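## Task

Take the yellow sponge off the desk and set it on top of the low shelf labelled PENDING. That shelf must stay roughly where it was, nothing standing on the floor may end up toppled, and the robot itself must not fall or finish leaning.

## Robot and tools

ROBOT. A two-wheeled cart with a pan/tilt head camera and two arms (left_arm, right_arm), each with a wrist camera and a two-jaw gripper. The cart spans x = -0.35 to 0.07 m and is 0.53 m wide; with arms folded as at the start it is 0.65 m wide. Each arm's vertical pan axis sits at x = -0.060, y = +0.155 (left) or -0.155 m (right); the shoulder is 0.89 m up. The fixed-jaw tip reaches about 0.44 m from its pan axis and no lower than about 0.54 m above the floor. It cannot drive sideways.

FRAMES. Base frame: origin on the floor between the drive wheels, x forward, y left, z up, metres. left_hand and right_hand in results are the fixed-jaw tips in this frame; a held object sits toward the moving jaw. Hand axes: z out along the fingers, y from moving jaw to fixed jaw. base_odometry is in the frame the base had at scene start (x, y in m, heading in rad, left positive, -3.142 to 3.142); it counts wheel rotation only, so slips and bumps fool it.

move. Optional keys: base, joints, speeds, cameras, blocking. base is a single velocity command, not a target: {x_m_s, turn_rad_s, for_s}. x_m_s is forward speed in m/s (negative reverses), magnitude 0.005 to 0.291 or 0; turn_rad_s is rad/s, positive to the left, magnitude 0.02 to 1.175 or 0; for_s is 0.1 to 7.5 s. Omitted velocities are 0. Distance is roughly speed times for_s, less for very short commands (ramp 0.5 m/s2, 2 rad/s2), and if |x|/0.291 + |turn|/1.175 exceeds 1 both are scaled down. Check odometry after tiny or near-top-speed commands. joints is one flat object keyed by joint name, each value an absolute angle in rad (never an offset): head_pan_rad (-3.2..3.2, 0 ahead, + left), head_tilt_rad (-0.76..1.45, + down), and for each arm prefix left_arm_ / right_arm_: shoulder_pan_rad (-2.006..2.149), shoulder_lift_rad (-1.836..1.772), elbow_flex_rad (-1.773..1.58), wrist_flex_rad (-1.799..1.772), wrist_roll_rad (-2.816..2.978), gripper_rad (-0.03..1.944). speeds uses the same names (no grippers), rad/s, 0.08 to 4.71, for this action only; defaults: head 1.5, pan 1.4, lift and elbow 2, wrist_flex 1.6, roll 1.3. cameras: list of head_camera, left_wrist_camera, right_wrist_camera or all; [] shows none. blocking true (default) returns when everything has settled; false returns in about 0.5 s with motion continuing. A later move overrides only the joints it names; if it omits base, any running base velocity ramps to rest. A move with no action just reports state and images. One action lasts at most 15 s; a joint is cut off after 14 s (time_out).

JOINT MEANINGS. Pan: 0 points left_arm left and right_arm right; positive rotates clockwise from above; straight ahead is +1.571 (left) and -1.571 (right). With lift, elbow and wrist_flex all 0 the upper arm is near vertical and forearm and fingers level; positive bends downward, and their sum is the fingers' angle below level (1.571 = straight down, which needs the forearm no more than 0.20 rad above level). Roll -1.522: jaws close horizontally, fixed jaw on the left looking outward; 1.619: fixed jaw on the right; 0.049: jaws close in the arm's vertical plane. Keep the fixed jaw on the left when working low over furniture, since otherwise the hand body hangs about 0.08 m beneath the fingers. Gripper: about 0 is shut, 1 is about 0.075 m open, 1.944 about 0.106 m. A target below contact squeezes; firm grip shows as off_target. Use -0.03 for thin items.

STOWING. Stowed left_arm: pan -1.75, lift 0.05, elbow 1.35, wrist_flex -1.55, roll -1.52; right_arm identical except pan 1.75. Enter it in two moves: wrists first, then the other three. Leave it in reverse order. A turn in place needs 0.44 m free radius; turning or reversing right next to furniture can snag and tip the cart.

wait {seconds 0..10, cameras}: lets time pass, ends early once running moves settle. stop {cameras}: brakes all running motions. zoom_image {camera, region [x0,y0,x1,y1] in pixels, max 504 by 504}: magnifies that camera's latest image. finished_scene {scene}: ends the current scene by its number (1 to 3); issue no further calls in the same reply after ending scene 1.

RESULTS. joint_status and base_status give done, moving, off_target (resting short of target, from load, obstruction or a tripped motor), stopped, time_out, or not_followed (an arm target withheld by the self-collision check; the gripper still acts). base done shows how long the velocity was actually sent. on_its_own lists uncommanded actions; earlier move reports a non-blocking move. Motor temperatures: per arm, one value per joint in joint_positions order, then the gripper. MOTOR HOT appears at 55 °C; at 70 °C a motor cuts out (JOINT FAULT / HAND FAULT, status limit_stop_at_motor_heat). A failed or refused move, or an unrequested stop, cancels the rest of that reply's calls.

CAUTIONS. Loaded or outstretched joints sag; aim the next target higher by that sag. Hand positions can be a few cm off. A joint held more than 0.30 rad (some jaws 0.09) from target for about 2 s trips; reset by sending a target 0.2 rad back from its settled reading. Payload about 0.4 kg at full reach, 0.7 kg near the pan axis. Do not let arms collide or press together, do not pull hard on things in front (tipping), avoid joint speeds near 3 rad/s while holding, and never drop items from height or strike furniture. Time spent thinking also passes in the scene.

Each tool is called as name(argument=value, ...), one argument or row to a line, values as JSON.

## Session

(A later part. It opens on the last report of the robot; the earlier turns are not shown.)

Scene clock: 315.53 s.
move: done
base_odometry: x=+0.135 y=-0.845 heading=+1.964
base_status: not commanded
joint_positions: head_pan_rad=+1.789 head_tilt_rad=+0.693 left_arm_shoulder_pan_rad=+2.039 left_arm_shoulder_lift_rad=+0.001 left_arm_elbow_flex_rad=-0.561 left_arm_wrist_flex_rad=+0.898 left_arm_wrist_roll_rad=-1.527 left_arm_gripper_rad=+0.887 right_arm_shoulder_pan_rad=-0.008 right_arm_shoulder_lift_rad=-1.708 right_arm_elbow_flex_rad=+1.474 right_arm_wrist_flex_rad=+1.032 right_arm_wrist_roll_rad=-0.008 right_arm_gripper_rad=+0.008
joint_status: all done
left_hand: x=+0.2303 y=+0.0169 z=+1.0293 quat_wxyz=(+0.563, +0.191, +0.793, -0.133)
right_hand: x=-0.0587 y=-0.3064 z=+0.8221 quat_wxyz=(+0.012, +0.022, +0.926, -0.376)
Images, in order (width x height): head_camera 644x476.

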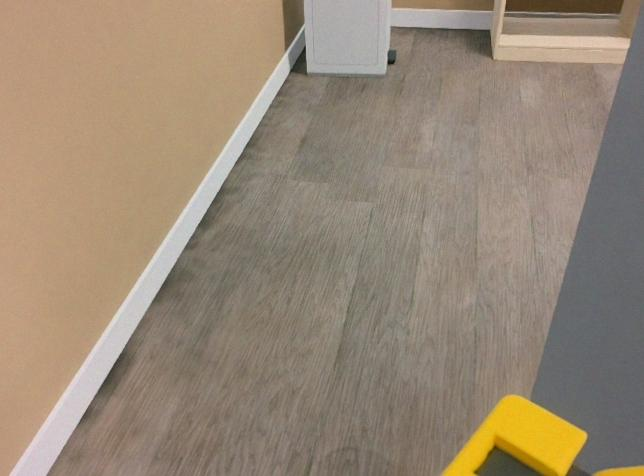

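move(
  base={"x_m_s":-0.15,"for_s":1.3},
  joints={"head_pan_rad":0,"head_tilt_rad":0.5},
)

move(
  base={"turn_rad_s":0.5,"for_s":3.15},
  cameras=["head_camera"],
)

move(
  joints={"head_pan_rad":-0.4,"head_tilt_rad":-0.05},
  cameras=["head_camera"],
)

move(
  joints={"head_pan_rad":-0.9,"head_tilt_rad":0.9},
  cameras=["head_camera"],
)

Scene clock: 332.37 s.
move: done
base_odometry: x=+0.210 y=-1.025 heading=+1.964
base_status: done (sent for 1.3 of 1.3 s)
joint_positions: head_pan_rad=+0.009 head_tilt_rad=+0.513 left_arm_shoulder_pan_rad=+2.042 left_arm_shoulder_lift_rad=+0.001 left_arm_elbow_flex_rad=-0.561 left_arm_wrist_flex_rad=+0.898 left_arm_wrist_roll_rad=-1.527 left_arm_gripper_rad=+0.887 right_arm_shoulder_pan_rad=-0.007 right_arm_shoulder_lift_rad=-1.708 right_arm_elbow_flex_rad=+1.474 right_arm_wrist_flex_rad=+1.032 right_arm_wrist_roll_rad=-0.008 right_arm_gripper_rad=+0.008
joint_status: all done
left_hand: x=+0.2299 y=+0.0160 z=+1.0293 quat_wxyz=(+0.563, +0.192, +0.793, -0.134)
right_hand: x=-0.0590 y=-0.3064 z=+0.8221 quat_wxyz=(+0.012, +0.023, +0.926, -0.376)
pictures: none

Scene clock: 336.17 s.
move: done
base_odometry: x=+0.210 y=-1.025 heading=-2.736
base_status: done (sent for 3.17 of 3.17 s)
joint_positions: head_pan_rad=+0.009 head_tilt_rad=+0.513 left_arm_shoulder_pan_rad=+2.037 left_arm_shoulder_lift_rad=+0.001 left_arm_elbow_flex_rad=-0.561 left_arm_wrist_flex_rad=+0.898 left_arm_wrist_roll_rad=-1.527 left_arm_gripper_rad=+0.887 right_arm_shoulder_pan_rad=-0.010 right_arm_shoulder_lift_rad=-1.708 right_arm_elbow_flex_rad=+1.474 right_arm_wrist_flex_rad=+1.032 right_arm_wrist_roll_rad=-0.008 right_arm_gripper_rad=+0.008
joint_status: not commanded
left_hand: x=+0.2305 y=+0.0174 z=+1.0293 quat_wxyz=(+0.563, +0.191, +0.793, -0.132)
right_hand: x=-0.0585 y=-0.3064 z=+0.8221 quat_wxyz=(+0.012, +0.022, +0.926, -0.376)
Images, in order (width x height): head_camera 644x476.

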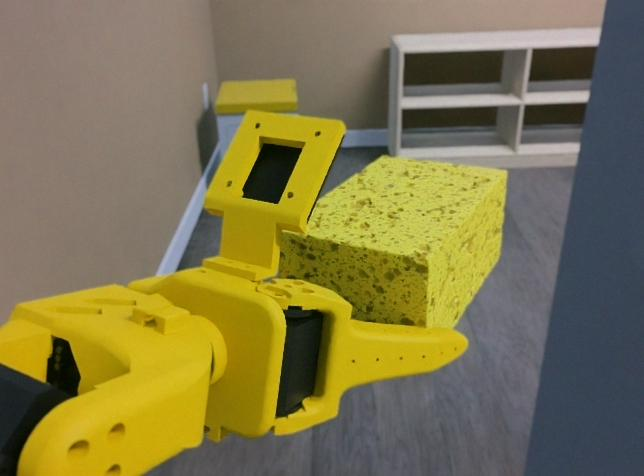

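Scene clock: 337.33 s.
move: done
base_odometry: x=+0.210 y=-1.025 heading=-2.736
base_status: not commanded
joint_positions: head_pan_rad=-0.391 head_tilt_rad=-0.039 left_arm_shoulder_pan_rad=+2.037 left_arm_shoulder_lift_rad=+0.001 left_arm_elbow_flex_rad=-0.561 left_arm_wrist_flex_rad=+0.898 left_arm_wrist_roll_rad=-1.527 left_arm_gripper_rad=+0.887 right_arm_shoulder_pan_rad=-0.010 right_arm_shoulder_lift_rad=-1.708 right_arm_elbow_flex_rad=+1.474 right_arm_wrist_flex_rad=+1.032 right_arm_wrist_roll_rad=-0.008 right_arm_gripper_rad=+0.008
joint_status: all done
left_hand: x=+0.2305 y=+0.0174 z=+1.0293 quat_wxyz=(+0.563, +0.191, +0.793, -0.132)
right_hand: x=-0.0585 y=-0.3064 z=+0.8221 quat_wxyz=(+0.012, +0.022, +0.926, -0.376)
Images, in order (width x height): head_camera 644x476.

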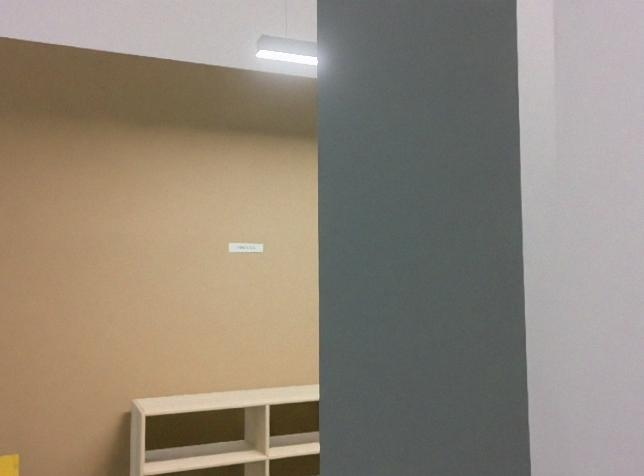

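Scene clock: 338.77 s.
move: done
base_odometry: x=+0.210 y=-1.025 heading=-2.736
base_status: not commanded
joint_positions: head_pan_rad=-0.891 head_tilt_rad=+0.894 left_arm_shoulder_pan_rad=+2.037 left_arm_shoulder_lift_rad=+0.001 left_arm_elbow_flex_rad=-0.561 left_arm_wrist_flex_rad=+0.898 left_arm_wrist_roll_rad=-1.527 left_arm_gripper_rad=+0.887 right_arm_shoulder_pan_rad=-0.010 right_arm_shoulder_lift_rad=-1.708 right_arm_elbow_flex_rad=+1.474 right_arm_wrist_flex_rad=+1.032 right_arm_wrist_roll_rad=-0.008 right_arm_gripper_rad=+0.008
joint_status: all done
left_hand: x=+0.2305 y=+0.0174 z=+1.0293 quat_wxyz=(+0.563, +0.191, +0.793, -0.132)
right_hand: x=-0.0585 y=-0.3064 z=+0.8221 quat_wxyz=(+0.012, +0.022, +0.926, -0.376)
Images, in order (width x height): head_camera 644x476.

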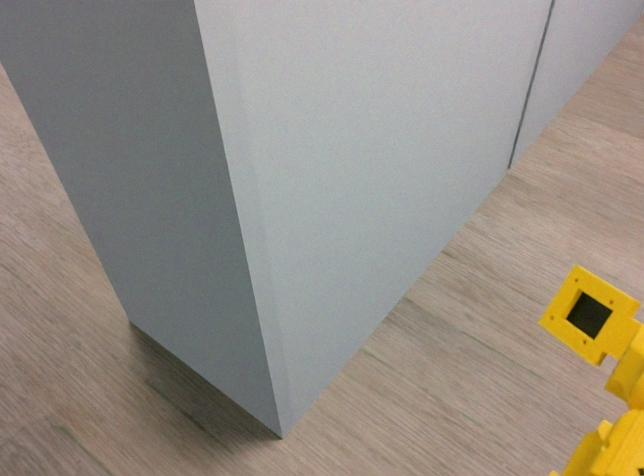

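move(
  base={"turn_rad_s":0.3,"for_s":1.0},
)

move(
  base={"x_m_s":0.15,"for_s":2.6},
)

move(
  base={"turn_rad_s":-0.3,"for_s":1.0},
  cameras=["head_camera"],
)

move(
  joints={"head_pan_rad":-0.3,"head_tilt_rad":0.3},
  cameras=["head_camera"],
)

Scene clock: 358.37 s.
move: done
base_odometry: x=+0.210 y=-1.025 heading=-2.436
base_status: done (sent for 1 of 1 s)
joint_positions: head_pan_rad=-0.891 head_tilt_rad=+0.894 left_arm_shoulder_pan_rad=+2.040 left_arm_shoulder_lift_rad=+0.001 left_arm_elbow_flex_rad=-0.561 left_arm_wrist_flex_rad=+0.898 left_arm_wrist_roll_rad=-1.527 left_arm_gripper_rad=+0.887 right_arm_shoulder_pan_rad=-0.007 right_arm_shoulder_lift_rad=-1.708 right_arm_elbow_flex_rad=+1.474 right_arm_wrist_flex_rad=+1.032 right_arm_wrist_roll_rad=-0.008 right_arm_gripper_rad=+0.008
joint_status: not commanded
left_hand: x=+0.2301 y=+0.0165 z=+1.0293 quat_wxyz=(+0.563, +0.192, +0.793, -0.133)
right_hand: x=-0.0590 y=-0.3064 z=+0.8221 quat_wxyz=(+0.012, +0.023, +0.926, -0.376)
pictures: none

Scene clock: 361.83 s.
move: done
base_odometry: x=-0.087 y=-1.279 heading=-2.435
base_status: done (sent for 2.6 of 2.6 s)
joint_positions: head_pan_rad=-0.892 head_tilt_rad=+0.894 left_arm_shoulder_pan_rad=+2.036 left_arm_shoulder_lift_rad=-0.001 left_arm_elbow_flex_rad=-0.561 left_arm_wrist_flex_rad=+0.898 left_arm_wrist_roll_rad=-1.527 left_arm_gripper_rad=+0.887 right_arm_shoulder_pan_rad=-0.007 right_arm_shoulder_lift_rad=-1.708 right_arm_elbow_flex_rad=+1.474 right_arm_wrist_flex_rad=+1.032 right_arm_wrist_roll_rad=-0.008 right_arm_gripper_rad=+0.008
joint_status: not commanded
left_hand: x=+0.2305 y=+0.0179 z=+1.0298 quat_wxyz=(+0.564, +0.190, +0.793, -0.132)
right_hand: x=-0.0590 y=-0.3064 z=+0.8221 quat_wxyz=(+0.012, +0.023, +0.926, -0.376)
pictures: none

Scene clock: 363.43 s.
move: done
base_odometry: x=-0.086 y=-1.279 heading=-2.737
base_status: done (sent for 1 of 1 s)
joint_positions: head_pan_rad=-0.892 head_tilt_rad=+0.894 left_arm_shoulder_pan_rad=+2.037 left_arm_shoulder_lift_rad=-0.001 left_arm_elbow_flex_rad=-0.561 left_arm_wrist_flex_rad=+0.898 left_arm_wrist_roll_rad=-1.527 left_arm_gripper_rad=+0.887 right_arm_shoulder_pan_rad=-0.005 right_arm_shoulder_lift_rad=-1.708 right_arm_elbow_flex_rad=+1.474 right_arm_wrist_flex_rad=+1.032 right_arm_wrist_roll_rad=-0.008 right_arm_gripper_rad=+0.008
joint_status: not commanded
left_hand: x=+0.2303 y=+0.0175 z=+1.0298 quat_wxyz=(+0.564, +0.190, +0.793, -0.132)
right_hand: x=-0.0592 y=-0.3064 z=+0.8221 quat_wxyz=(+0.012, +0.024, +0.926, -0.376)
Images, in order (width x height): head_camera 644x476.

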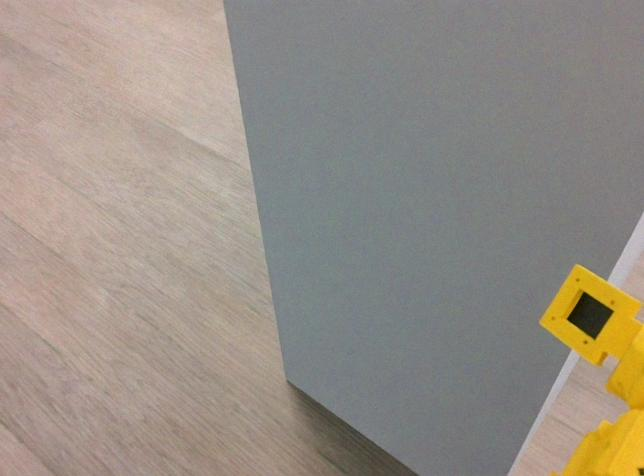

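Scene clock: 364.63 s.
move: done
base_odometry: x=-0.086 y=-1.279 heading=-2.737
base_status: not commanded
joint_positions: head_pan_rad=-0.311 head_tilt_rad=+0.313 left_arm_shoulder_pan_rad=+2.037 left_arm_shoulder_lift_rad=-0.001 left_arm_elbow_flex_rad=-0.561 left_arm_wrist_flex_rad=+0.898 left_arm_wrist_roll_rad=-1.527 left_arm_gripper_rad=+0.887 right_arm_shoulder_pan_rad=-0.005 right_arm_shoulder_lift_rad=-1.708 right_arm_elbow_flex_rad=+1.474 right_arm_wrist_flex_rad=+1.032 right_arm_wrist_roll_rad=-0.008 right_arm_gripper_rad=+0.008
joint_status: all done
left_hand: x=+0.2303 y=+0.0175 z=+1.0298 quat_wxyz=(+0.564, +0.190, +0.793, -0.132)
right_hand: x=-0.0592 y=-0.3064 z=+0.8221 quat_wxyz=(+0.012, +0.024, +0.926, -0.376)
Images, in order (width x height): head_camera 644x476.

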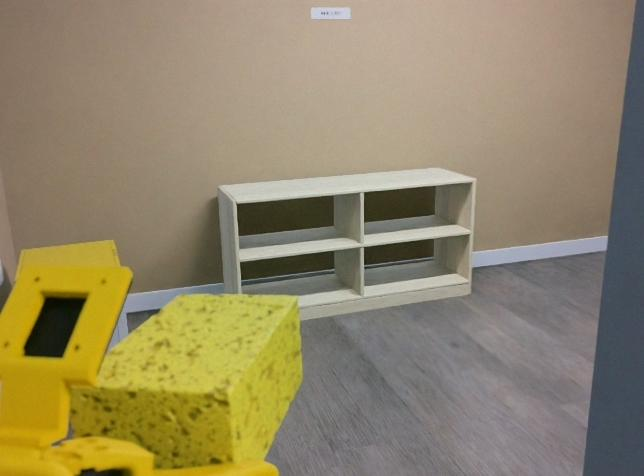

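zoom_image(
  camera="head_camera",
  region=[290, 0, 370, 30],
)

Scaled by 6.300.

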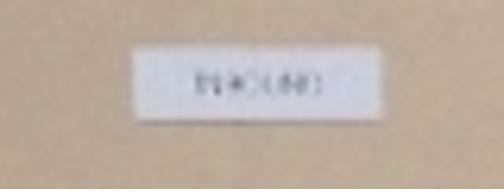

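move(
  base={"x_m_s":0.2,"for_s":4.4},
)

move(
  base={"turn_rad_s":-0.4,"for_s":1.5},
  joints={"head_pan_rad":0.1,"head_tilt_rad":0.15},
  cameras=["head_camera"],
)

zoom_image(
  camera="head_camera",
  region=[150, 0, 500, 150],
)

Scene clock: 389.70 s.
move: done
base_odometry: x=-0.896 y=-1.625 heading=-2.736
base_status: done (sent for 4.4 of 4.4 s)
joint_positions: head_pan_rad=-0.311 head_tilt_rad=+0.312 left_arm_shoulder_pan_rad=+2.039 left_arm_shoulder_lift_rad=-0.001 left_arm_elbow_flex_rad=-0.562 left_arm_wrist_flex_rad=+0.898 left_arm_wrist_roll_rad=-1.527 left_arm_gripper_rad=+0.887 right_arm_shoulder_pan_rad=-0.007 right_arm_shoulder_lift_rad=-1.708 right_arm_elbow_flex_rad=+1.474 right_arm_wrist_flex_rad=+1.032 right_arm_wrist_roll_rad=-0.008 right_arm_gripper_rad=+0.008
joint_status: not commanded
left_hand: x=+0.2301 y=+0.0170 z=+1.0302 quat_wxyz=(+0.564, +0.191, +0.792, -0.133)
right_hand: x=-0.0590 y=-0.3064 z=+0.8221 quat_wxyz=(+0.012, +0.023, +0.926, -0.376)
pictures: none

Scene clock: 391.80 s.
move: done
base_odometry: x=-0.895 y=-1.625 heading=+2.946
base_status: done (sent for 1.5 of 1.5 s)
joint_positions: head_pan_rad=+0.089 head_tilt_rad=+0.161 left_arm_shoulder_pan_rad=+2.043 left_arm_shoulder_lift_rad=-0.001 left_arm_elbow_flex_rad=-0.562 left_arm_wrist_flex_rad=+0.898 left_arm_wrist_roll_rad=-1.527 left_arm_gripper_rad=+0.887 right_arm_shoulder_pan_rad=-0.004 right_arm_shoulder_lift_rad=-1.708 right_arm_elbow_flex_rad=+1.474 right_arm_wrist_flex_rad=+1.032 right_arm_wrist_roll_rad=-0.008 right_arm_gripper_rad=+0.008
joint_status: all done
left_hand: x=+0.2295 y=+0.0157 z=+1.0302 quat_wxyz=(+0.564, +0.193, +0.792, -0.134)
right_hand: x=-0.0594 y=-0.3064 z=+0.8221 quat_wxyz=(+0.011, +0.024, +0.926, -0.376)
Images, in order (width x height): head_camera 644x476.

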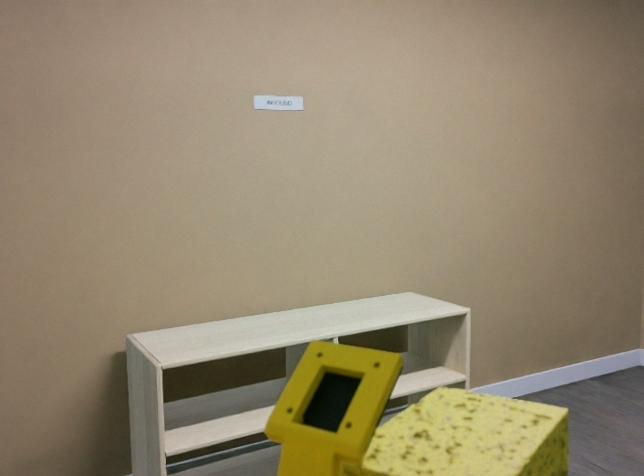

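Scaled by 1.440.

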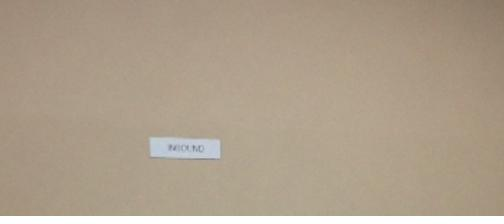

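move(
  joints={"head_pan_rad":-0.9,"head_tilt_rad":0.2},
  cameras=["head_camera"],
)

move(
  joints={"head_pan_rad":-1.8},
  cameras=["head_camera"],
)

Scene clock: 397.37 s.
move: done
base_odometry: x=-0.895 y=-1.625 heading=+2.946
base_status: not commanded
joint_positions: head_pan_rad=-0.891 head_tilt_rad=+0.192 left_arm_shoulder_pan_rad=+2.043 left_arm_shoulder_lift_rad=-0.001 left_arm_elbow_flex_rad=-0.562 left_arm_wrist_flex_rad=+0.898 left_arm_wrist_roll_rad=-1.527 left_arm_gripper_rad=+0.887 right_arm_shoulder_pan_rad=-0.004 right_arm_shoulder_lift_rad=-1.708 right_arm_elbow_flex_rad=+1.474 right_arm_wrist_flex_rad=+1.032 right_arm_wrist_roll_rad=-0.008 right_arm_gripper_rad=+0.008
joint_status: all done
left_hand: x=+0.2295 y=+0.0157 z=+1.0302 quat_wxyz=(+0.564, +0.193, +0.792, -0.134)
right_hand: x=-0.0594 y=-0.3064 z=+0.8221 quat_wxyz=(+0.011, +0.024, +0.926, -0.376)
Images, in order (width x height): head_camera 644x476.

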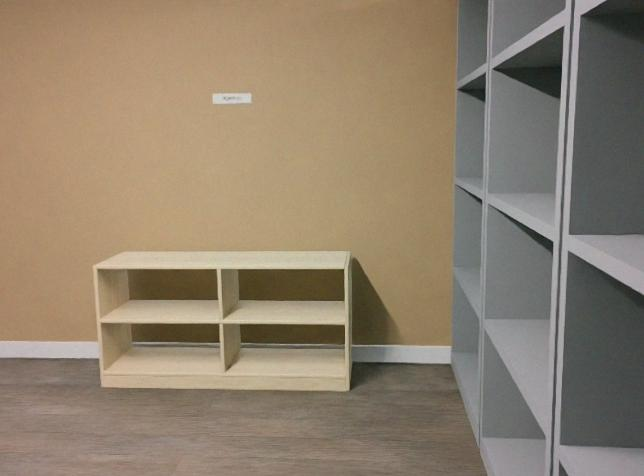

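Scene clock: 398.77 s.
move: done
base_odometry: x=-0.895 y=-1.625 heading=+2.946
base_status: not commanded
joint_positions: head_pan_rad=-1.790 head_tilt_rad=+0.192 left_arm_shoulder_pan_rad=+2.043 left_arm_shoulder_lift_rad=-0.001 left_arm_elbow_flex_rad=-0.562 left_arm_wrist_flex_rad=+0.898 left_arm_wrist_roll_rad=-1.527 left_arm_gripper_rad=+0.887 right_arm_shoulder_pan_rad=-0.004 right_arm_shoulder_lift_rad=-1.708 right_arm_elbow_flex_rad=+1.474 right_arm_wrist_flex_rad=+1.032 right_arm_wrist_roll_rad=-0.008 right_arm_gripper_rad=+0.008
joint_status: all done
left_hand: x=+0.2295 y=+0.0157 z=+1.0302 quat_wxyz=(+0.564, +0.193, +0.792, -0.134)
right_hand: x=-0.0594 y=-0.3064 z=+0.8221 quat_wxyz=(+0.011, +0.024, +0.926, -0.376)
Images, in order (width x height): head_camera 644x476.

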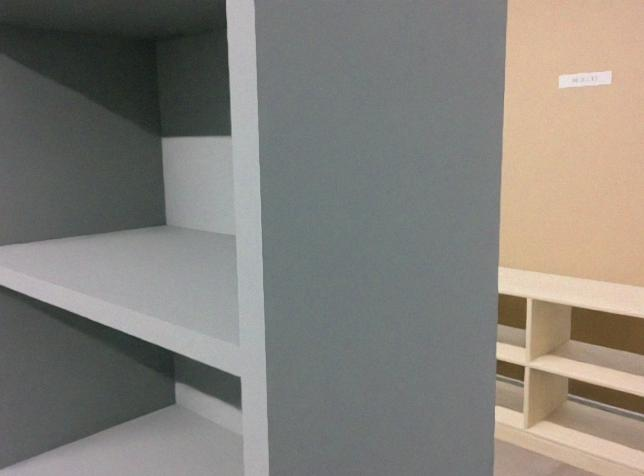

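move(
  joints={"head_pan_rad":-0.9},
  cameras=["head_camera"],
)

zoom_image(
  camera="head_camera",
  region=[190, 70, 280, 120],
)

Scene clock: 406.00 s.
move: done
base_odometry: x=-0.895 y=-1.625 heading=+2.946
base_status: not commanded
joint_positions: head_pan_rad=-0.911 head_tilt_rad=+0.192 left_arm_shoulder_pan_rad=+2.043 left_arm_shoulder_lift_rad=-0.001 left_arm_elbow_flex_rad=-0.562 left_arm_wrist_flex_rad=+0.898 left_arm_wrist_roll_rad=-1.527 left_arm_gripper_rad=+0.887 right_arm_shoulder_pan_rad=-0.004 right_arm_shoulder_lift_rad=-1.708 right_arm_elbow_flex_rad=+1.474 right_arm_wrist_flex_rad=+1.032 right_arm_wrist_roll_rad=-0.008 right_arm_gripper_rad=+0.008
joint_status: all done
left_hand: x=+0.2295 y=+0.0157 z=+1.0302 quat_wxyz=(+0.564, +0.193, +0.792, -0.134)
right_hand: x=-0.0594 y=-0.3064 z=+0.8221 quat_wxyz=(+0.011, +0.024, +0.926, -0.376)
Images, in order (width x height): head_camera 644x476.

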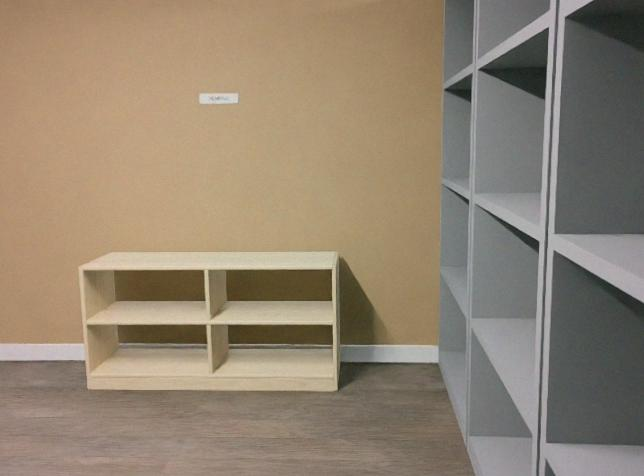

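Scaled by 5.600.

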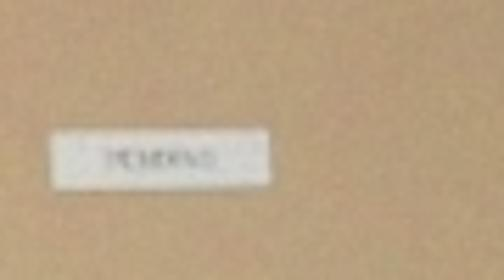

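move(
  base={"turn_rad_s":-0.4,"for_s":1.78},
)

move(
  base={"x_m_s":0.22,"for_s":7},
)

move(
  base={"turn_rad_s":-0.2,"for_s":1.0},
  joints={"head_pan_rad":-0.1,"head_tilt_rad":0.7},
  cameras=["head_camera"],
)

Scene clock: 423.00 s.
move: done
base_odometry: x=-0.895 y=-1.625 heading=+2.239
base_status: done (sent for 1.77 of 1.77 s)
joint_positions: head_pan_rad=-0.911 head_tilt_rad=+0.192 left_arm_shoulder_pan_rad=+2.043 left_arm_shoulder_lift_rad=-0.001 left_arm_elbow_flex_rad=-0.562 left_arm_wrist_flex_rad=+0.898 left_arm_wrist_roll_rad=-1.527 left_arm_gripper_rad=+0.887 right_arm_shoulder_pan_rad=-0.005 right_arm_shoulder_lift_rad=-1.708 right_arm_elbow_flex_rad=+1.474 right_arm_wrist_flex_rad=+1.032 right_arm_wrist_roll_rad=-0.008 right_arm_gripper_rad=+0.008
joint_status: not commanded
left_hand: x=+0.2295 y=+0.0157 z=+1.0302 quat_wxyz=(+0.564, +0.193, +0.792, -0.134)
right_hand: x=-0.0592 y=-0.3064 z=+0.8221 quat_wxyz=(+0.012, +0.024, +0.926, -0.376)
pictures: none

Scene clock: 431.03 s.
move: done
base_odometry: x=-1.851 y=-0.416 heading=+2.242
base_status: done (sent for 7 of 7 s)
joint_positions: head_pan_rad=-0.911 head_tilt_rad=+0.192 left_arm_shoulder_pan_rad=+2.040 left_arm_shoulder_lift_rad=-0.001 left_arm_elbow_flex_rad=-0.562 left_arm_wrist_flex_rad=+0.898 left_arm_wrist_roll_rad=-1.527 left_arm_gripper_rad=+0.887 right_arm_shoulder_pan_rad=-0.002 right_arm_shoulder_lift_rad=-1.708 right_arm_elbow_flex_rad=+1.474 right_arm_wrist_flex_rad=+1.032 right_arm_wrist_roll_rad=-0.008 right_arm_gripper_rad=+0.008
joint_status: not commanded
left_hand: x=+0.2299 y=+0.0166 z=+1.0302 quat_wxyz=(+0.564, +0.192, +0.792, -0.133)
right_hand: x=-0.0597 y=-0.3064 z=+0.8221 quat_wxyz=(+0.011, +0.025, +0.926, -0.376)
pictures: none

Scene clock: 432.50 s.
move: done
base_odometry: x=-1.851 y=-0.416 heading=+2.040
base_status: done (sent for 1 of 1 s)
joint_positions: head_pan_rad=-0.110 head_tilt_rad=+0.693 left_arm_shoulder_pan_rad=+2.037 left_arm_shoulder_lift_rad=-0.001 left_arm_elbow_flex_rad=-0.562 left_arm_wrist_flex_rad=+0.898 left_arm_wrist_roll_rad=-1.527 left_arm_gripper_rad=+0.887 right_arm_shoulder_pan_rad=-0.002 right_arm_shoulder_lift_rad=-1.708 right_arm_elbow_flex_rad=+1.474 right_arm_wrist_flex_rad=+1.032 right_arm_wrist_roll_rad=-0.008 right_arm_gripper_rad=+0.008
joint_status: all done
left_hand: x=+0.2303 y=+0.0175 z=+1.0302 quat_wxyz=(+0.564, +0.190, +0.792, -0.133)
right_hand: x=-0.0597 y=-0.3064 z=+0.8221 quat_wxyz=(+0.011, +0.025, +0.926, -0.376)
Images, in order (width x height): head_camera 644x476.

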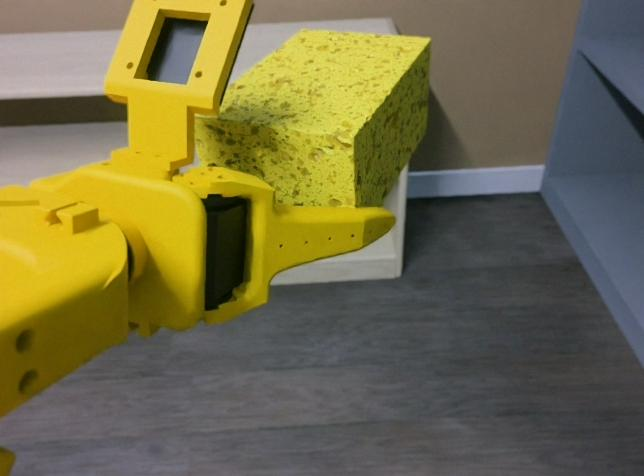

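move(
  base={"x_m_s":0.2,"for_s":3.2},
  joints={"head_pan_rad":0.7,"head_tilt_rad":0.7},
  cameras=["head_camera"],
)

move(
  joints={"head_pan_rad":-0.6},
  cameras=["head_camera"],
)

Scene clock: 451.90 s.
move: done
base_odometry: x=-2.139 y=+0.155 heading=+2.039
base_status: done (sent for 3.2 of 3.2 s)
joint_positions: head_pan_rad=+0.689 head_tilt_rad=+0.693 left_arm_shoulder_pan_rad=+2.039 left_arm_shoulder_lift_rad=-0.001 left_arm_elbow_flex_rad=-0.562 left_arm_wrist_flex_rad=+0.898 left_arm_wrist_roll_rad=-1.527 left_arm_gripper_rad=+0.887 right_arm_shoulder_pan_rad=-0.005 right_arm_shoulder_lift_rad=-1.708 right_arm_elbow_flex_rad=+1.474 right_arm_wrist_flex_rad=+1.032 right_arm_wrist_roll_rad=-0.008 right_arm_gripper_rad=+0.008
joint_status: all done
left_hand: x=+0.2301 y=+0.0170 z=+1.0302 quat_wxyz=(+0.564, +0.191, +0.792, -0.133)
right_hand: x=-0.0592 y=-0.3064 z=+0.8221 quat_wxyz=(+0.012, +0.024, +0.926, -0.376)
Images, in order (width x height): head_camera 644x476.

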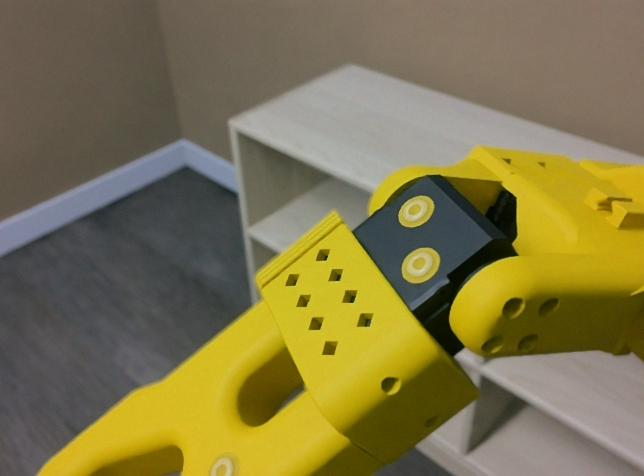

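Scene clock: 453.57 s.
move: done
base_odometry: x=-2.139 y=+0.155 heading=+2.039
base_status: not commanded
joint_positions: head_pan_rad=-0.591 head_tilt_rad=+0.693 left_arm_shoulder_pan_rad=+2.039 left_arm_shoulder_lift_rad=-0.001 left_arm_elbow_flex_rad=-0.562 left_arm_wrist_flex_rad=+0.898 left_arm_wrist_roll_rad=-1.527 left_arm_gripper_rad=+0.887 right_arm_shoulder_pan_rad=-0.005 right_arm_shoulder_lift_rad=-1.708 right_arm_elbow_flex_rad=+1.474 right_arm_wrist_flex_rad=+1.032 right_arm_wrist_roll_rad=-0.008 right_arm_gripper_rad=+0.008
joint_status: all done
left_hand: x=+0.2301 y=+0.0170 z=+1.0302 quat_wxyz=(+0.564, +0.191, +0.792, -0.133)
right_hand: x=-0.0592 y=-0.3064 z=+0.8221 quat_wxyz=(+0.012, +0.024, +0.926, -0.376)
Images, in order (width x height): head_camera 644x476.

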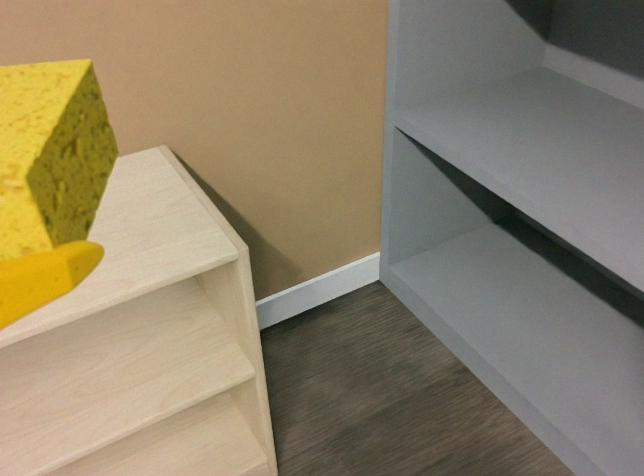

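move(
  base={"turn_rad_s":-0.05,"for_s":0.8},
  joints={"left_arm_shoulder_pan_rad":1.6},
  speeds={"left_arm_shoulder_pan_rad":0.6},
)

move(
  base={"x_m_s":0.15,"for_s":2.8},
  joints={"head_pan_rad":-0.6,"head_tilt_rad":1.0},
  cameras=["head_camera"],
)

move(
  joints={"head_pan_rad":0.7,"head_tilt_rad":1.0},
  cameras=["head_camera"],
)

Scene clock: 472.00 s.
move: done
base_odometry: x=-2.139 y=+0.155 heading=+2.006
base_status: done (sent for 0.8 of 0.8 s)
joint_positions: head_pan_rad=-0.591 head_tilt_rad=+0.693 left_arm_shoulder_pan_rad=+1.602 left_arm_shoulder_lift_rad=-0.001 left_arm_elbow_flex_rad=-0.562 left_arm_wrist_flex_rad=+0.898 left_arm_wrist_roll_rad=-1.527 left_arm_gripper_rad=+0.887 right_arm_shoulder_pan_rad=-0.005 right_arm_shoulder_lift_rad=-1.708 right_arm_elbow_flex_rad=+1.474 right_arm_wrist_flex_rad=+1.032 right_arm_wrist_roll_rad=-0.008 right_arm_gripper_rad=+0.008
joint_status: all done
left_hand: x=+0.2612 y=+0.1528 z=+1.0302 quat_wxyz=(+0.580, +0.015, +0.815, -0.007)
right_hand: x=-0.0592 y=-0.3064 z=+0.8221 quat_wxyz=(+0.012, +0.024, +0.926, -0.376)
pictures: none

Scene clock: 475.63 s.
move: done
base_odometry: x=-2.313 y=+0.537 heading=+1.998
base_status: done (sent for 2.8 of 2.8 s)
joint_positions: head_pan_rad=-0.591 head_tilt_rad=+0.994 left_arm_shoulder_pan_rad=+1.603 left_arm_shoulder_lift_rad=-0.001 left_arm_elbow_flex_rad=-0.562 left_arm_wrist_flex_rad=+0.898 left_arm_wrist_roll_rad=-1.527 left_arm_gripper_rad=+0.887 right_arm_shoulder_pan_rad=-0.005 right_arm_shoulder_lift_rad=-1.708 right_arm_elbow_flex_rad=+1.474 right_arm_wrist_flex_rad=+1.032 right_arm_wrist_roll_rad=-0.008 right_arm_gripper_rad=+0.008
joint_status: all done
left_hand: x=+0.2612 y=+0.1523 z=+1.0302 quat_wxyz=(+0.580, +0.015, +0.815, -0.008)
right_hand: x=-0.0592 y=-0.3064 z=+0.8221 quat_wxyz=(+0.012, +0.024, +0.926, -0.376)
Images, in order (width x height): head_camera 644x476.

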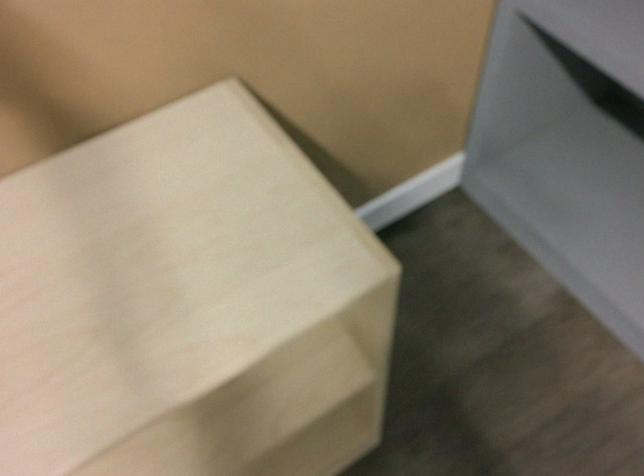

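Scene clock: 477.30 s.
move: done
base_odometry: x=-2.313 y=+0.537 heading=+1.998
base_status: not commanded
joint_positions: head_pan_rad=+0.689 head_tilt_rad=+0.994 left_arm_shoulder_pan_rad=+1.603 left_arm_shoulder_lift_rad=-0.001 left_arm_elbow_flex_rad=-0.562 left_arm_wrist_flex_rad=+0.898 left_arm_wrist_roll_rad=-1.527 left_arm_gripper_rad=+0.887 right_arm_shoulder_pan_rad=-0.005 right_arm_shoulder_lift_rad=-1.708 right_arm_elbow_flex_rad=+1.474 right_arm_wrist_flex_rad=+1.032 right_arm_wrist_roll_rad=-0.008 right_arm_gripper_rad=+0.008
joint_status: all done
left_hand: x=+0.2612 y=+0.1523 z=+1.0302 quat_wxyz=(+0.580, +0.015, +0.815, -0.008)
right_hand: x=-0.0592 y=-0.3064 z=+0.8221 quat_wxyz=(+0.012, +0.024, +0.926, -0.376)
Images, in order (width x height): head_camera 644x476.

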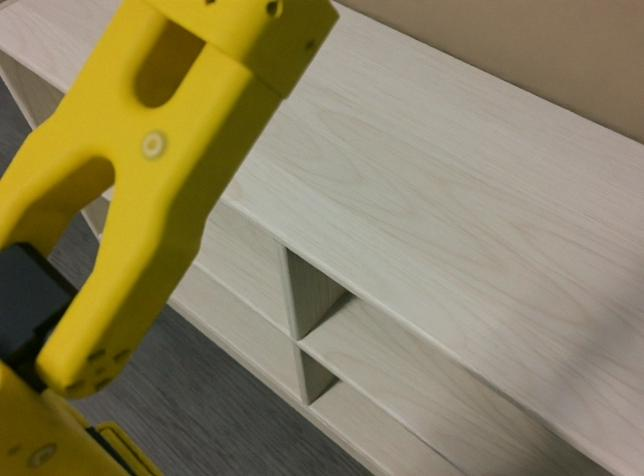

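move(
  base={"x_m_s":0.1,"for_s":1.2},
  joints={"head_pan_rad":0.0,"head_tilt_rad":0.9},
)

move(
  joints={"left_arm_shoulder_lift_rad":1.2,"left_arm_elbow_flex_rad":-0.45,"left_arm_wrist_flex_rad":-0.45},
  speeds={"left_arm_shoulder_lift_rad":0.6,"left_arm_elbow_flex_rad":0.3,"left_arm_wrist_flex_rad":0.7},
  cameras=["head_camera","left_wrist_camera"],
)

Scene clock: 495.97 s.
move: done
base_odometry: x=-2.363 y=+0.647 heading=+1.998
base_status: done (sent for 1.2 of 1.2 s)
joint_positions: head_pan_rad=+0.009 head_tilt_rad=+0.914 left_arm_shoulder_pan_rad=+1.603 left_arm_shoulder_lift_rad=-0.003 left_arm_elbow_flex_rad=-0.562 left_arm_wrist_flex_rad=+0.898 left_arm_wrist_roll_rad=-1.527 left_arm_gripper_rad=+0.887 right_arm_shoulder_pan_rad=-0.005 right_arm_shoulder_lift_rad=-1.708 right_arm_elbow_flex_rad=+1.474 right_arm_wrist_flex_rad=+1.032 right_arm_wrist_roll_rad=-0.008 right_arm_gripper_rad=+0.008
joint_status: all done
left_hand: x=+0.2610 y=+0.1523 z=+1.0306 quat_wxyz=(+0.580, +0.015, +0.814, -0.008)
right_hand: x=-0.0592 y=-0.3064 z=+0.8221 quat_wxyz=(+0.012, +0.024, +0.926, -0.376)
pictures: none

Scene clock: 498.57 s.
move: done
base_odometry: x=-2.363 y=+0.647 heading=+1.998
base_status: not commanded
joint_positions: head_pan_rad=+0.009 head_tilt_rad=+0.914 left_arm_shoulder_pan_rad=+1.603 left_arm_shoulder_lift_rad=+1.220 left_arm_elbow_flex_rad=-0.443 left_arm_wrist_flex_rad=-0.432 left_arm_wrist_roll_rad=-1.527 left_arm_gripper_rad=+0.887 right_arm_shoulder_pan_rad=-0.005 right_arm_shoulder_lift_rad=-1.708 right_arm_elbow_flex_rad=+1.474 right_arm_wrist_flex_rad=+1.032 right_arm_wrist_roll_rad=-0.008 right_arm_gripper_rad=+0.008
joint_status: all done
left_hand: x=+0.3366 y=+0.1499 z=+0.7610 quat_wxyz=(+0.575, +0.015, +0.818, -0.008)
right_hand: x=-0.0592 y=-0.3064 z=+0.8221 quat_wxyz=(+0.012, +0.024, +0.926, -0.376)
Images, in order (width x height): head_camera 644x476, left_wrist_camera 644x476.

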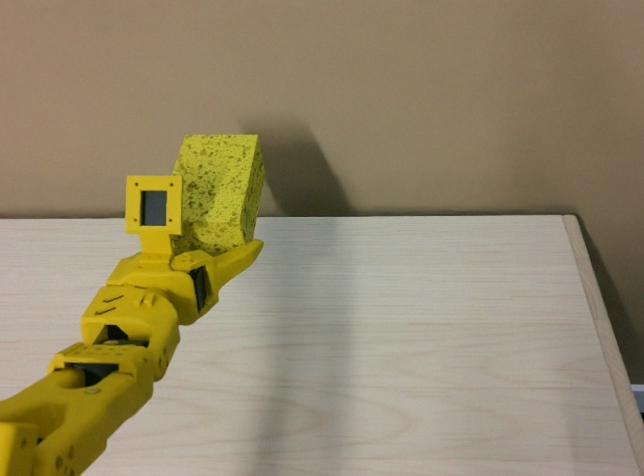

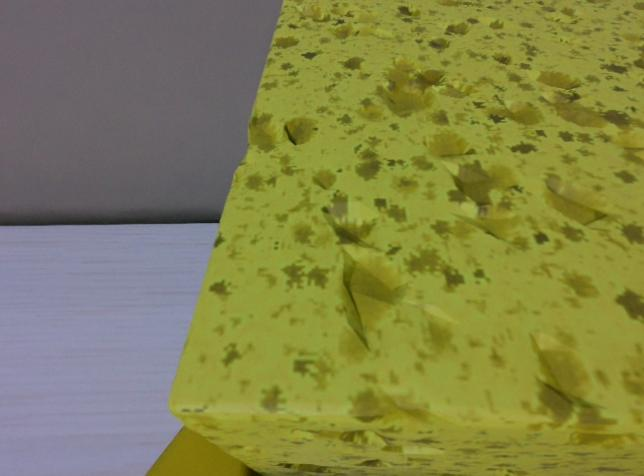

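move(
  base={"x_m_s":-0.08,"for_s":0.8},
)

move(
  joints={"left_arm_shoulder_lift_rad":1.6,"left_arm_elbow_flex_rad":-0.5,"left_arm_wrist_flex_rad":-0.77},
  speeds={"left_arm_shoulder_lift_rad":0.4,"left_arm_elbow_flex_rad":0.2,"left_arm_wrist_flex_rad":0.4},
  cameras=["head_camera","left_wrist_camera"],
)

Scene clock: 509.57 s.
move: done
base_odometry: x=-2.336 y=+0.587 heading=+1.998
base_status: done (sent for 0.8 of 0.8 s)
joint_positions: head_pan_rad=+0.009 head_tilt_rad=+0.914 left_arm_shoulder_pan_rad=+1.603 left_arm_shoulder_lift_rad=+1.220 left_arm_elbow_flex_rad=-0.443 left_arm_wrist_flex_rad=-0.432 left_arm_wrist_roll_rad=-1.527 left_arm_gripper_rad=+0.887 right_arm_shoulder_pan_rad=-0.008 right_arm_shoulder_lift_rad=-1.708 right_arm_elbow_flex_rad=+1.474 right_arm_wrist_flex_rad=+1.032 right_arm_wrist_roll_rad=-0.008 right_arm_gripper_rad=+0.008
joint_status: not commanded
left_hand: x=+0.3366 y=+0.1499 z=+0.7610 quat_wxyz=(+0.575, +0.015, +0.818, -0.008)
right_hand: x=-0.0587 y=-0.3064 z=+0.8221 quat_wxyz=(+0.012, +0.022, +0.926, -0.376)
pictures: none

Scene clock: 511.03 s.
move: done
base_odometry: x=-2.336 y=+0.587 heading=+1.998
base_status: not commanded
joint_positions: head_pan_rad=+0.009 head_tilt_rad=+0.914 left_arm_shoulder_pan_rad=+1.603 left_arm_shoulder_lift_rad=+1.616 left_arm_elbow_flex_rad=-0.470 left_arm_wrist_flex_rad=-0.753 left_arm_wrist_roll_rad=-1.527 left_arm_gripper_rad=+0.887 right_arm_shoulder_pan_rad=-0.008 right_arm_shoulder_lift_rad=-1.708 right_arm_elbow_flex_rad=+1.474 right_arm_wrist_flex_rad=+1.032 right_arm_wrist_roll_rad=-0.008 right_arm_gripper_rad=+0.008
joint_status: all done
left_hand: x=+0.2903 y=+0.1514 z=+0.6786 quat_wxyz=(+0.556, +0.016, +0.831, -0.008)
right_hand: x=-0.0587 y=-0.3064 z=+0.8221 quat_wxyz=(+0.012, +0.022, +0.926, -0.376)
Images, in order (width x height): head_camera 644x476, left_wrist_camera 644x476.

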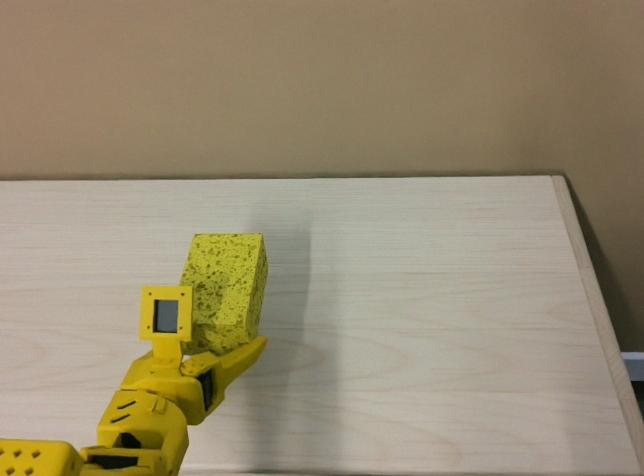

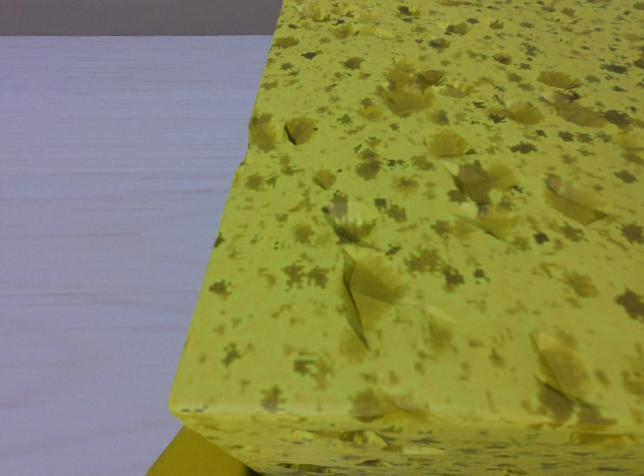

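Well positioned in depth. Lower slowly.

move(
  joints={"left_arm_shoulder_lift_rad":1.7,"left_arm_elbow_flex_rad":-0.5,"left_arm_wrist_flex_rad":-0.85},
  speeds={"left_arm_shoulder_lift_rad":0.15,"left_arm_elbow_flex_rad":0.1,"left_arm_wrist_flex_rad":0.15},
  cameras=["head_camera","left_wrist_camera"],
)

move(
  joints={"left_arm_shoulder_lift_rad":1.77,"left_arm_elbow_flex_rad":-0.5,"left_arm_wrist_flex_rad":-0.88},
  speeds={"left_arm_shoulder_lift_rad":0.15,"left_arm_elbow_flex_rad":0.1,"left_arm_wrist_flex_rad":0.15},
  cameras=["head_camera","left_wrist_camera"],
)

Scene clock: 519.70 s.
move: done
base_odometry: x=-2.336 y=+0.587 heading=+1.998
base_status: not commanded
joint_positions: head_pan_rad=+0.009 head_tilt_rad=+0.914 left_arm_shoulder_pan_rad=+1.603 left_arm_shoulder_lift_rad=+1.711 left_arm_elbow_flex_rad=-0.473 left_arm_wrist_flex_rad=-0.833 left_arm_wrist_roll_rad=-1.527 left_arm_gripper_rad=+0.887 right_arm_shoulder_pan_rad=-0.008 right_arm_shoulder_lift_rad=-1.708 right_arm_elbow_flex_rad=+1.474 right_arm_wrist_flex_rad=+1.032 right_arm_wrist_roll_rad=-0.008 right_arm_gripper_rad=+0.008
joint_status: all done
left_hand: x=+0.2746 y=+0.1519 z=+0.6614 quat_wxyz=(+0.550, +0.016, +0.835, -0.008)
right_hand: x=-0.0587 y=-0.3064 z=+0.8221 quat_wxyz=(+0.012, +0.022, +0.926, -0.376)
Images, in order (width x height): head_camera 644x476, left_wrist_camera 644x476.

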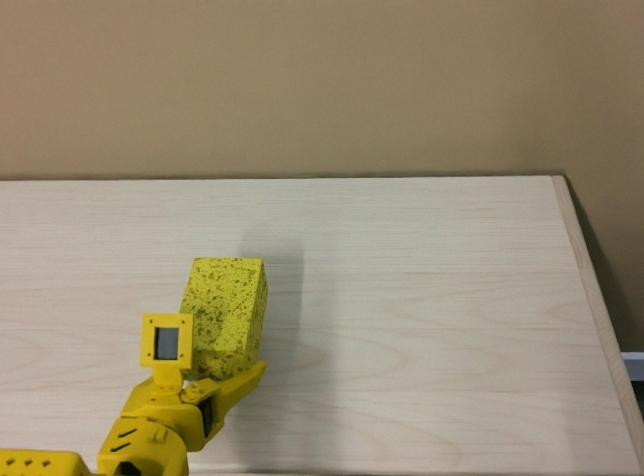

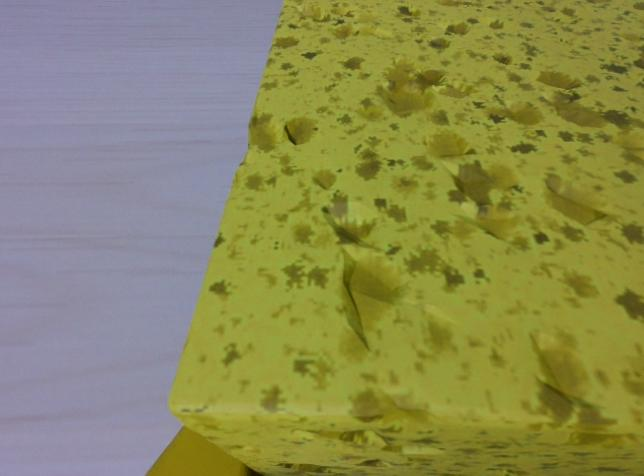

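Scene clock: 520.57 s.
move: done
base_odometry: x=-2.336 y=+0.587 heading=+1.998
base_status: not commanded
joint_positions: head_pan_rad=+0.009 head_tilt_rad=+0.914 left_arm_shoulder_pan_rad=+1.603 left_arm_shoulder_lift_rad=+1.780 left_arm_elbow_flex_rad=-0.475 left_arm_wrist_flex_rad=-0.862 left_arm_wrist_roll_rad=-1.527 left_arm_gripper_rad=+0.887 right_arm_shoulder_pan_rad=-0.008 right_arm_shoulder_lift_rad=-1.708 right_arm_elbow_flex_rad=+1.474 right_arm_wrist_flex_rad=+1.032 right_arm_wrist_roll_rad=-0.008 right_arm_gripper_rad=+0.008
joint_status: all done
left_hand: x=+0.2602 y=+0.1524 z=+0.6454 quat_wxyz=(+0.534, +0.016, +0.845, -0.007)
right_hand: x=-0.0587 y=-0.3064 z=+0.8221 quat_wxyz=(+0.012, +0.022, +0.926, -0.376)
Images, in order (width x height): head_camera 644x476, left_wrist_camera 644x476.

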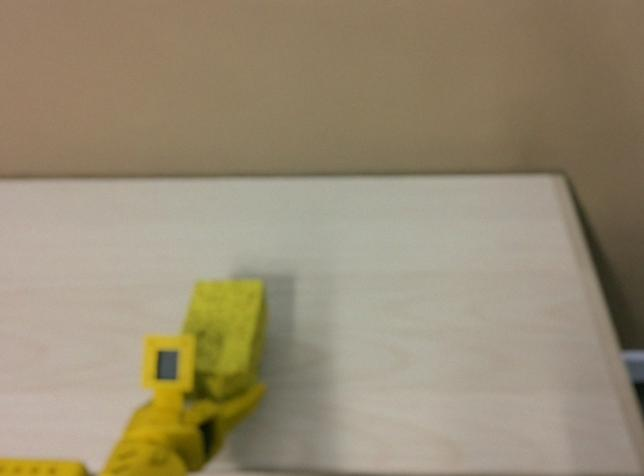

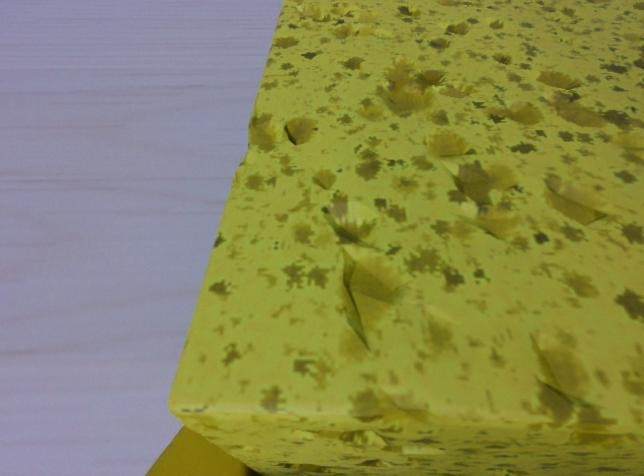

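move(
  joints={"left_arm_shoulder_lift_rad":1.77,"left_arm_elbow_flex_rad":-0.38,"left_arm_wrist_flex_rad":-0.88},
  speeds={"left_arm_shoulder_lift_rad":0.15,"left_arm_elbow_flex_rad":0.1,"left_arm_wrist_flex_rad":0.15},
  cameras=["head_camera","left_wrist_camera"],
)

zoom_image(
  camera="head_camera",
  region=[100, 240, 350, 440],
)

Scene clock: 528.57 s.
move: done
base_odometry: x=-2.336 y=+0.587 heading=+1.998
base_status: not commanded
joint_positions: head_pan_rad=+0.009 head_tilt_rad=+0.914 left_arm_shoulder_pan_rad=+1.603 left_arm_shoulder_lift_rad=+1.780 left_arm_elbow_flex_rad=-0.383 left_arm_wrist_flex_rad=-0.869 left_arm_wrist_roll_rad=-1.527 left_arm_gripper_rad=+0.887 right_arm_shoulder_pan_rad=-0.008 right_arm_shoulder_lift_rad=-1.708 right_arm_elbow_flex_rad=+1.474 right_arm_wrist_flex_rad=+1.032 right_arm_wrist_roll_rad=-0.008 right_arm_gripper_rad=+0.008
joint_status: all done
left_hand: x=+0.2418 y=+0.1530 z=+0.6303 quat_wxyz=(+0.498, +0.016, +0.867, -0.007)
right_hand: x=-0.0587 y=-0.3064 z=+0.8221 quat_wxyz=(+0.012, +0.022, +0.926, -0.376)
Images, in order (width x height): head_camera 644x476, left_wrist_camera 644x476.

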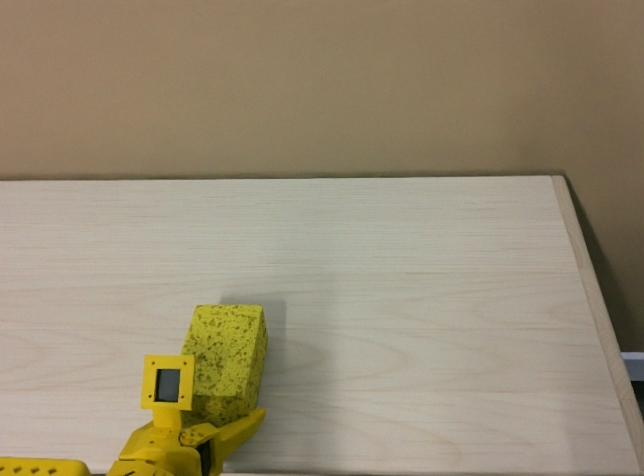

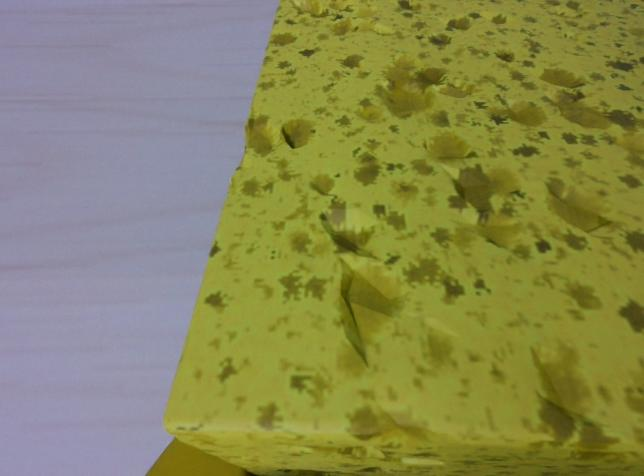

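Scaled by 2.016.

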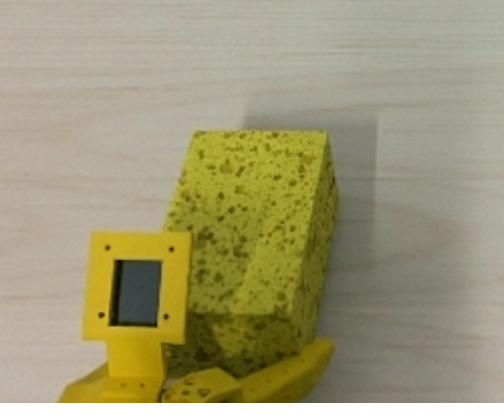

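move(
  joints={"left_arm_gripper_rad":0.95},
)

move(
  joints={"left_arm_gripper_rad":1.1},
)

move(
  joints={"left_arm_gripper_rad":1.9},
  cameras=["head_camera","left_wrist_camera"],
)

Scene clock: 537.60 s.
move: done
base_odometry: x=-2.336 y=+0.587 heading=+1.998
base_status: not commanded
joint_positions: head_pan_rad=+0.009 head_tilt_rad=+0.914 left_arm_shoulder_pan_rad=+1.597 left_arm_shoulder_lift_rad=+1.780 left_arm_elbow_flex_rad=-0.383 left_arm_wrist_flex_rad=-0.869 left_arm_wrist_roll_rad=-1.527 left_arm_gripper_rad=+0.953 right_arm_shoulder_pan_rad=-0.008 right_arm_shoulder_lift_rad=-1.708 right_arm_elbow_flex_rad=+1.474 right_arm_wrist_flex_rad=+1.032 right_arm_wrist_roll_rad=-0.008 right_arm_gripper_rad=+0.008
joint_status: all done
left_hand: x=+0.2418 y=+0.1548 z=+0.6303 quat_wxyz=(+0.498, +0.014, +0.867, -0.005)
right_hand: x=-0.0587 y=-0.3064 z=+0.8221 quat_wxyz=(+0.012, +0.022, +0.926, -0.376)
pictures: none

Scene clock: 538.17 s.
move: done
base_odometry: x=-2.336 y=+0.587 heading=+1.998
base_status: not commanded
joint_positions: head_pan_rad=+0.009 head_tilt_rad=+0.914 left_arm_shoulder_pan_rad=+1.597 left_arm_shoulder_lift_rad=+1.780 left_arm_elbow_flex_rad=-0.383 left_arm_wrist_flex_rad=-0.869 left_arm_wrist_roll_rad=-1.527 left_arm_gripper_rad=+1.092 right_arm_shoulder_pan_rad=-0.008 right_arm_shoulder_lift_rad=-1.708 right_arm_elbow_flex_rad=+1.474 right_arm_wrist_flex_rad=+1.032 right_arm_wrist_roll_rad=-0.008 right_arm_gripper_rad=+0.008
joint_status: all done
left_hand: x=+0.2418 y=+0.1548 z=+0.6303 quat_wxyz=(+0.498, +0.014, +0.867, -0.005)
right_hand: x=-0.0587 y=-0.3064 z=+0.8221 quat_wxyz=(+0.012, +0.022, +0.926, -0.376)
pictures: none

Scene clock: 539.10 s.
move: done
base_odometry: x=-2.336 y=+0.587 heading=+1.998
base_status: not commanded
joint_positions: head_pan_rad=+0.009 head_tilt_rad=+0.914 left_arm_shoulder_pan_rad=+1.597 left_arm_shoulder_lift_rad=+1.780 left_arm_elbow_flex_rad=-0.383 left_arm_wrist_flex_rad=-0.869 left_arm_wrist_roll_rad=-1.527 left_arm_gripper_rad=+1.891 right_arm_shoulder_pan_rad=-0.008 right_arm_shoulder_lift_rad=-1.708 right_arm_elbow_flex_rad=+1.474 right_arm_wrist_flex_rad=+1.032 right_arm_wrist_roll_rad=-0.008 right_arm_gripper_rad=+0.008
joint_status: all done
left_hand: x=+0.2418 y=+0.1548 z=+0.6303 quat_wxyz=(+0.498, +0.014, +0.867, -0.005)
right_hand: x=-0.0587 y=-0.3064 z=+0.8221 quat_wxyz=(+0.012, +0.022, +0.926, -0.376)
Images, in order (width x height): head_camera 644x476, left_wrist_camera 644x476.

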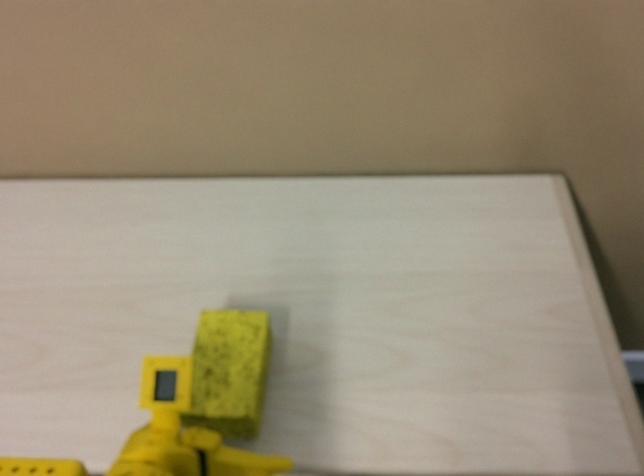

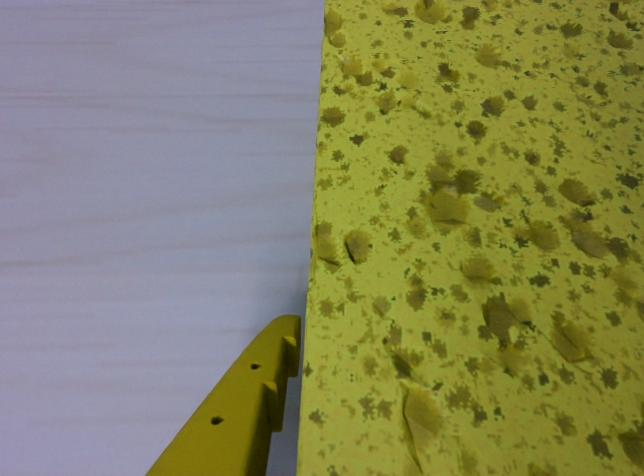

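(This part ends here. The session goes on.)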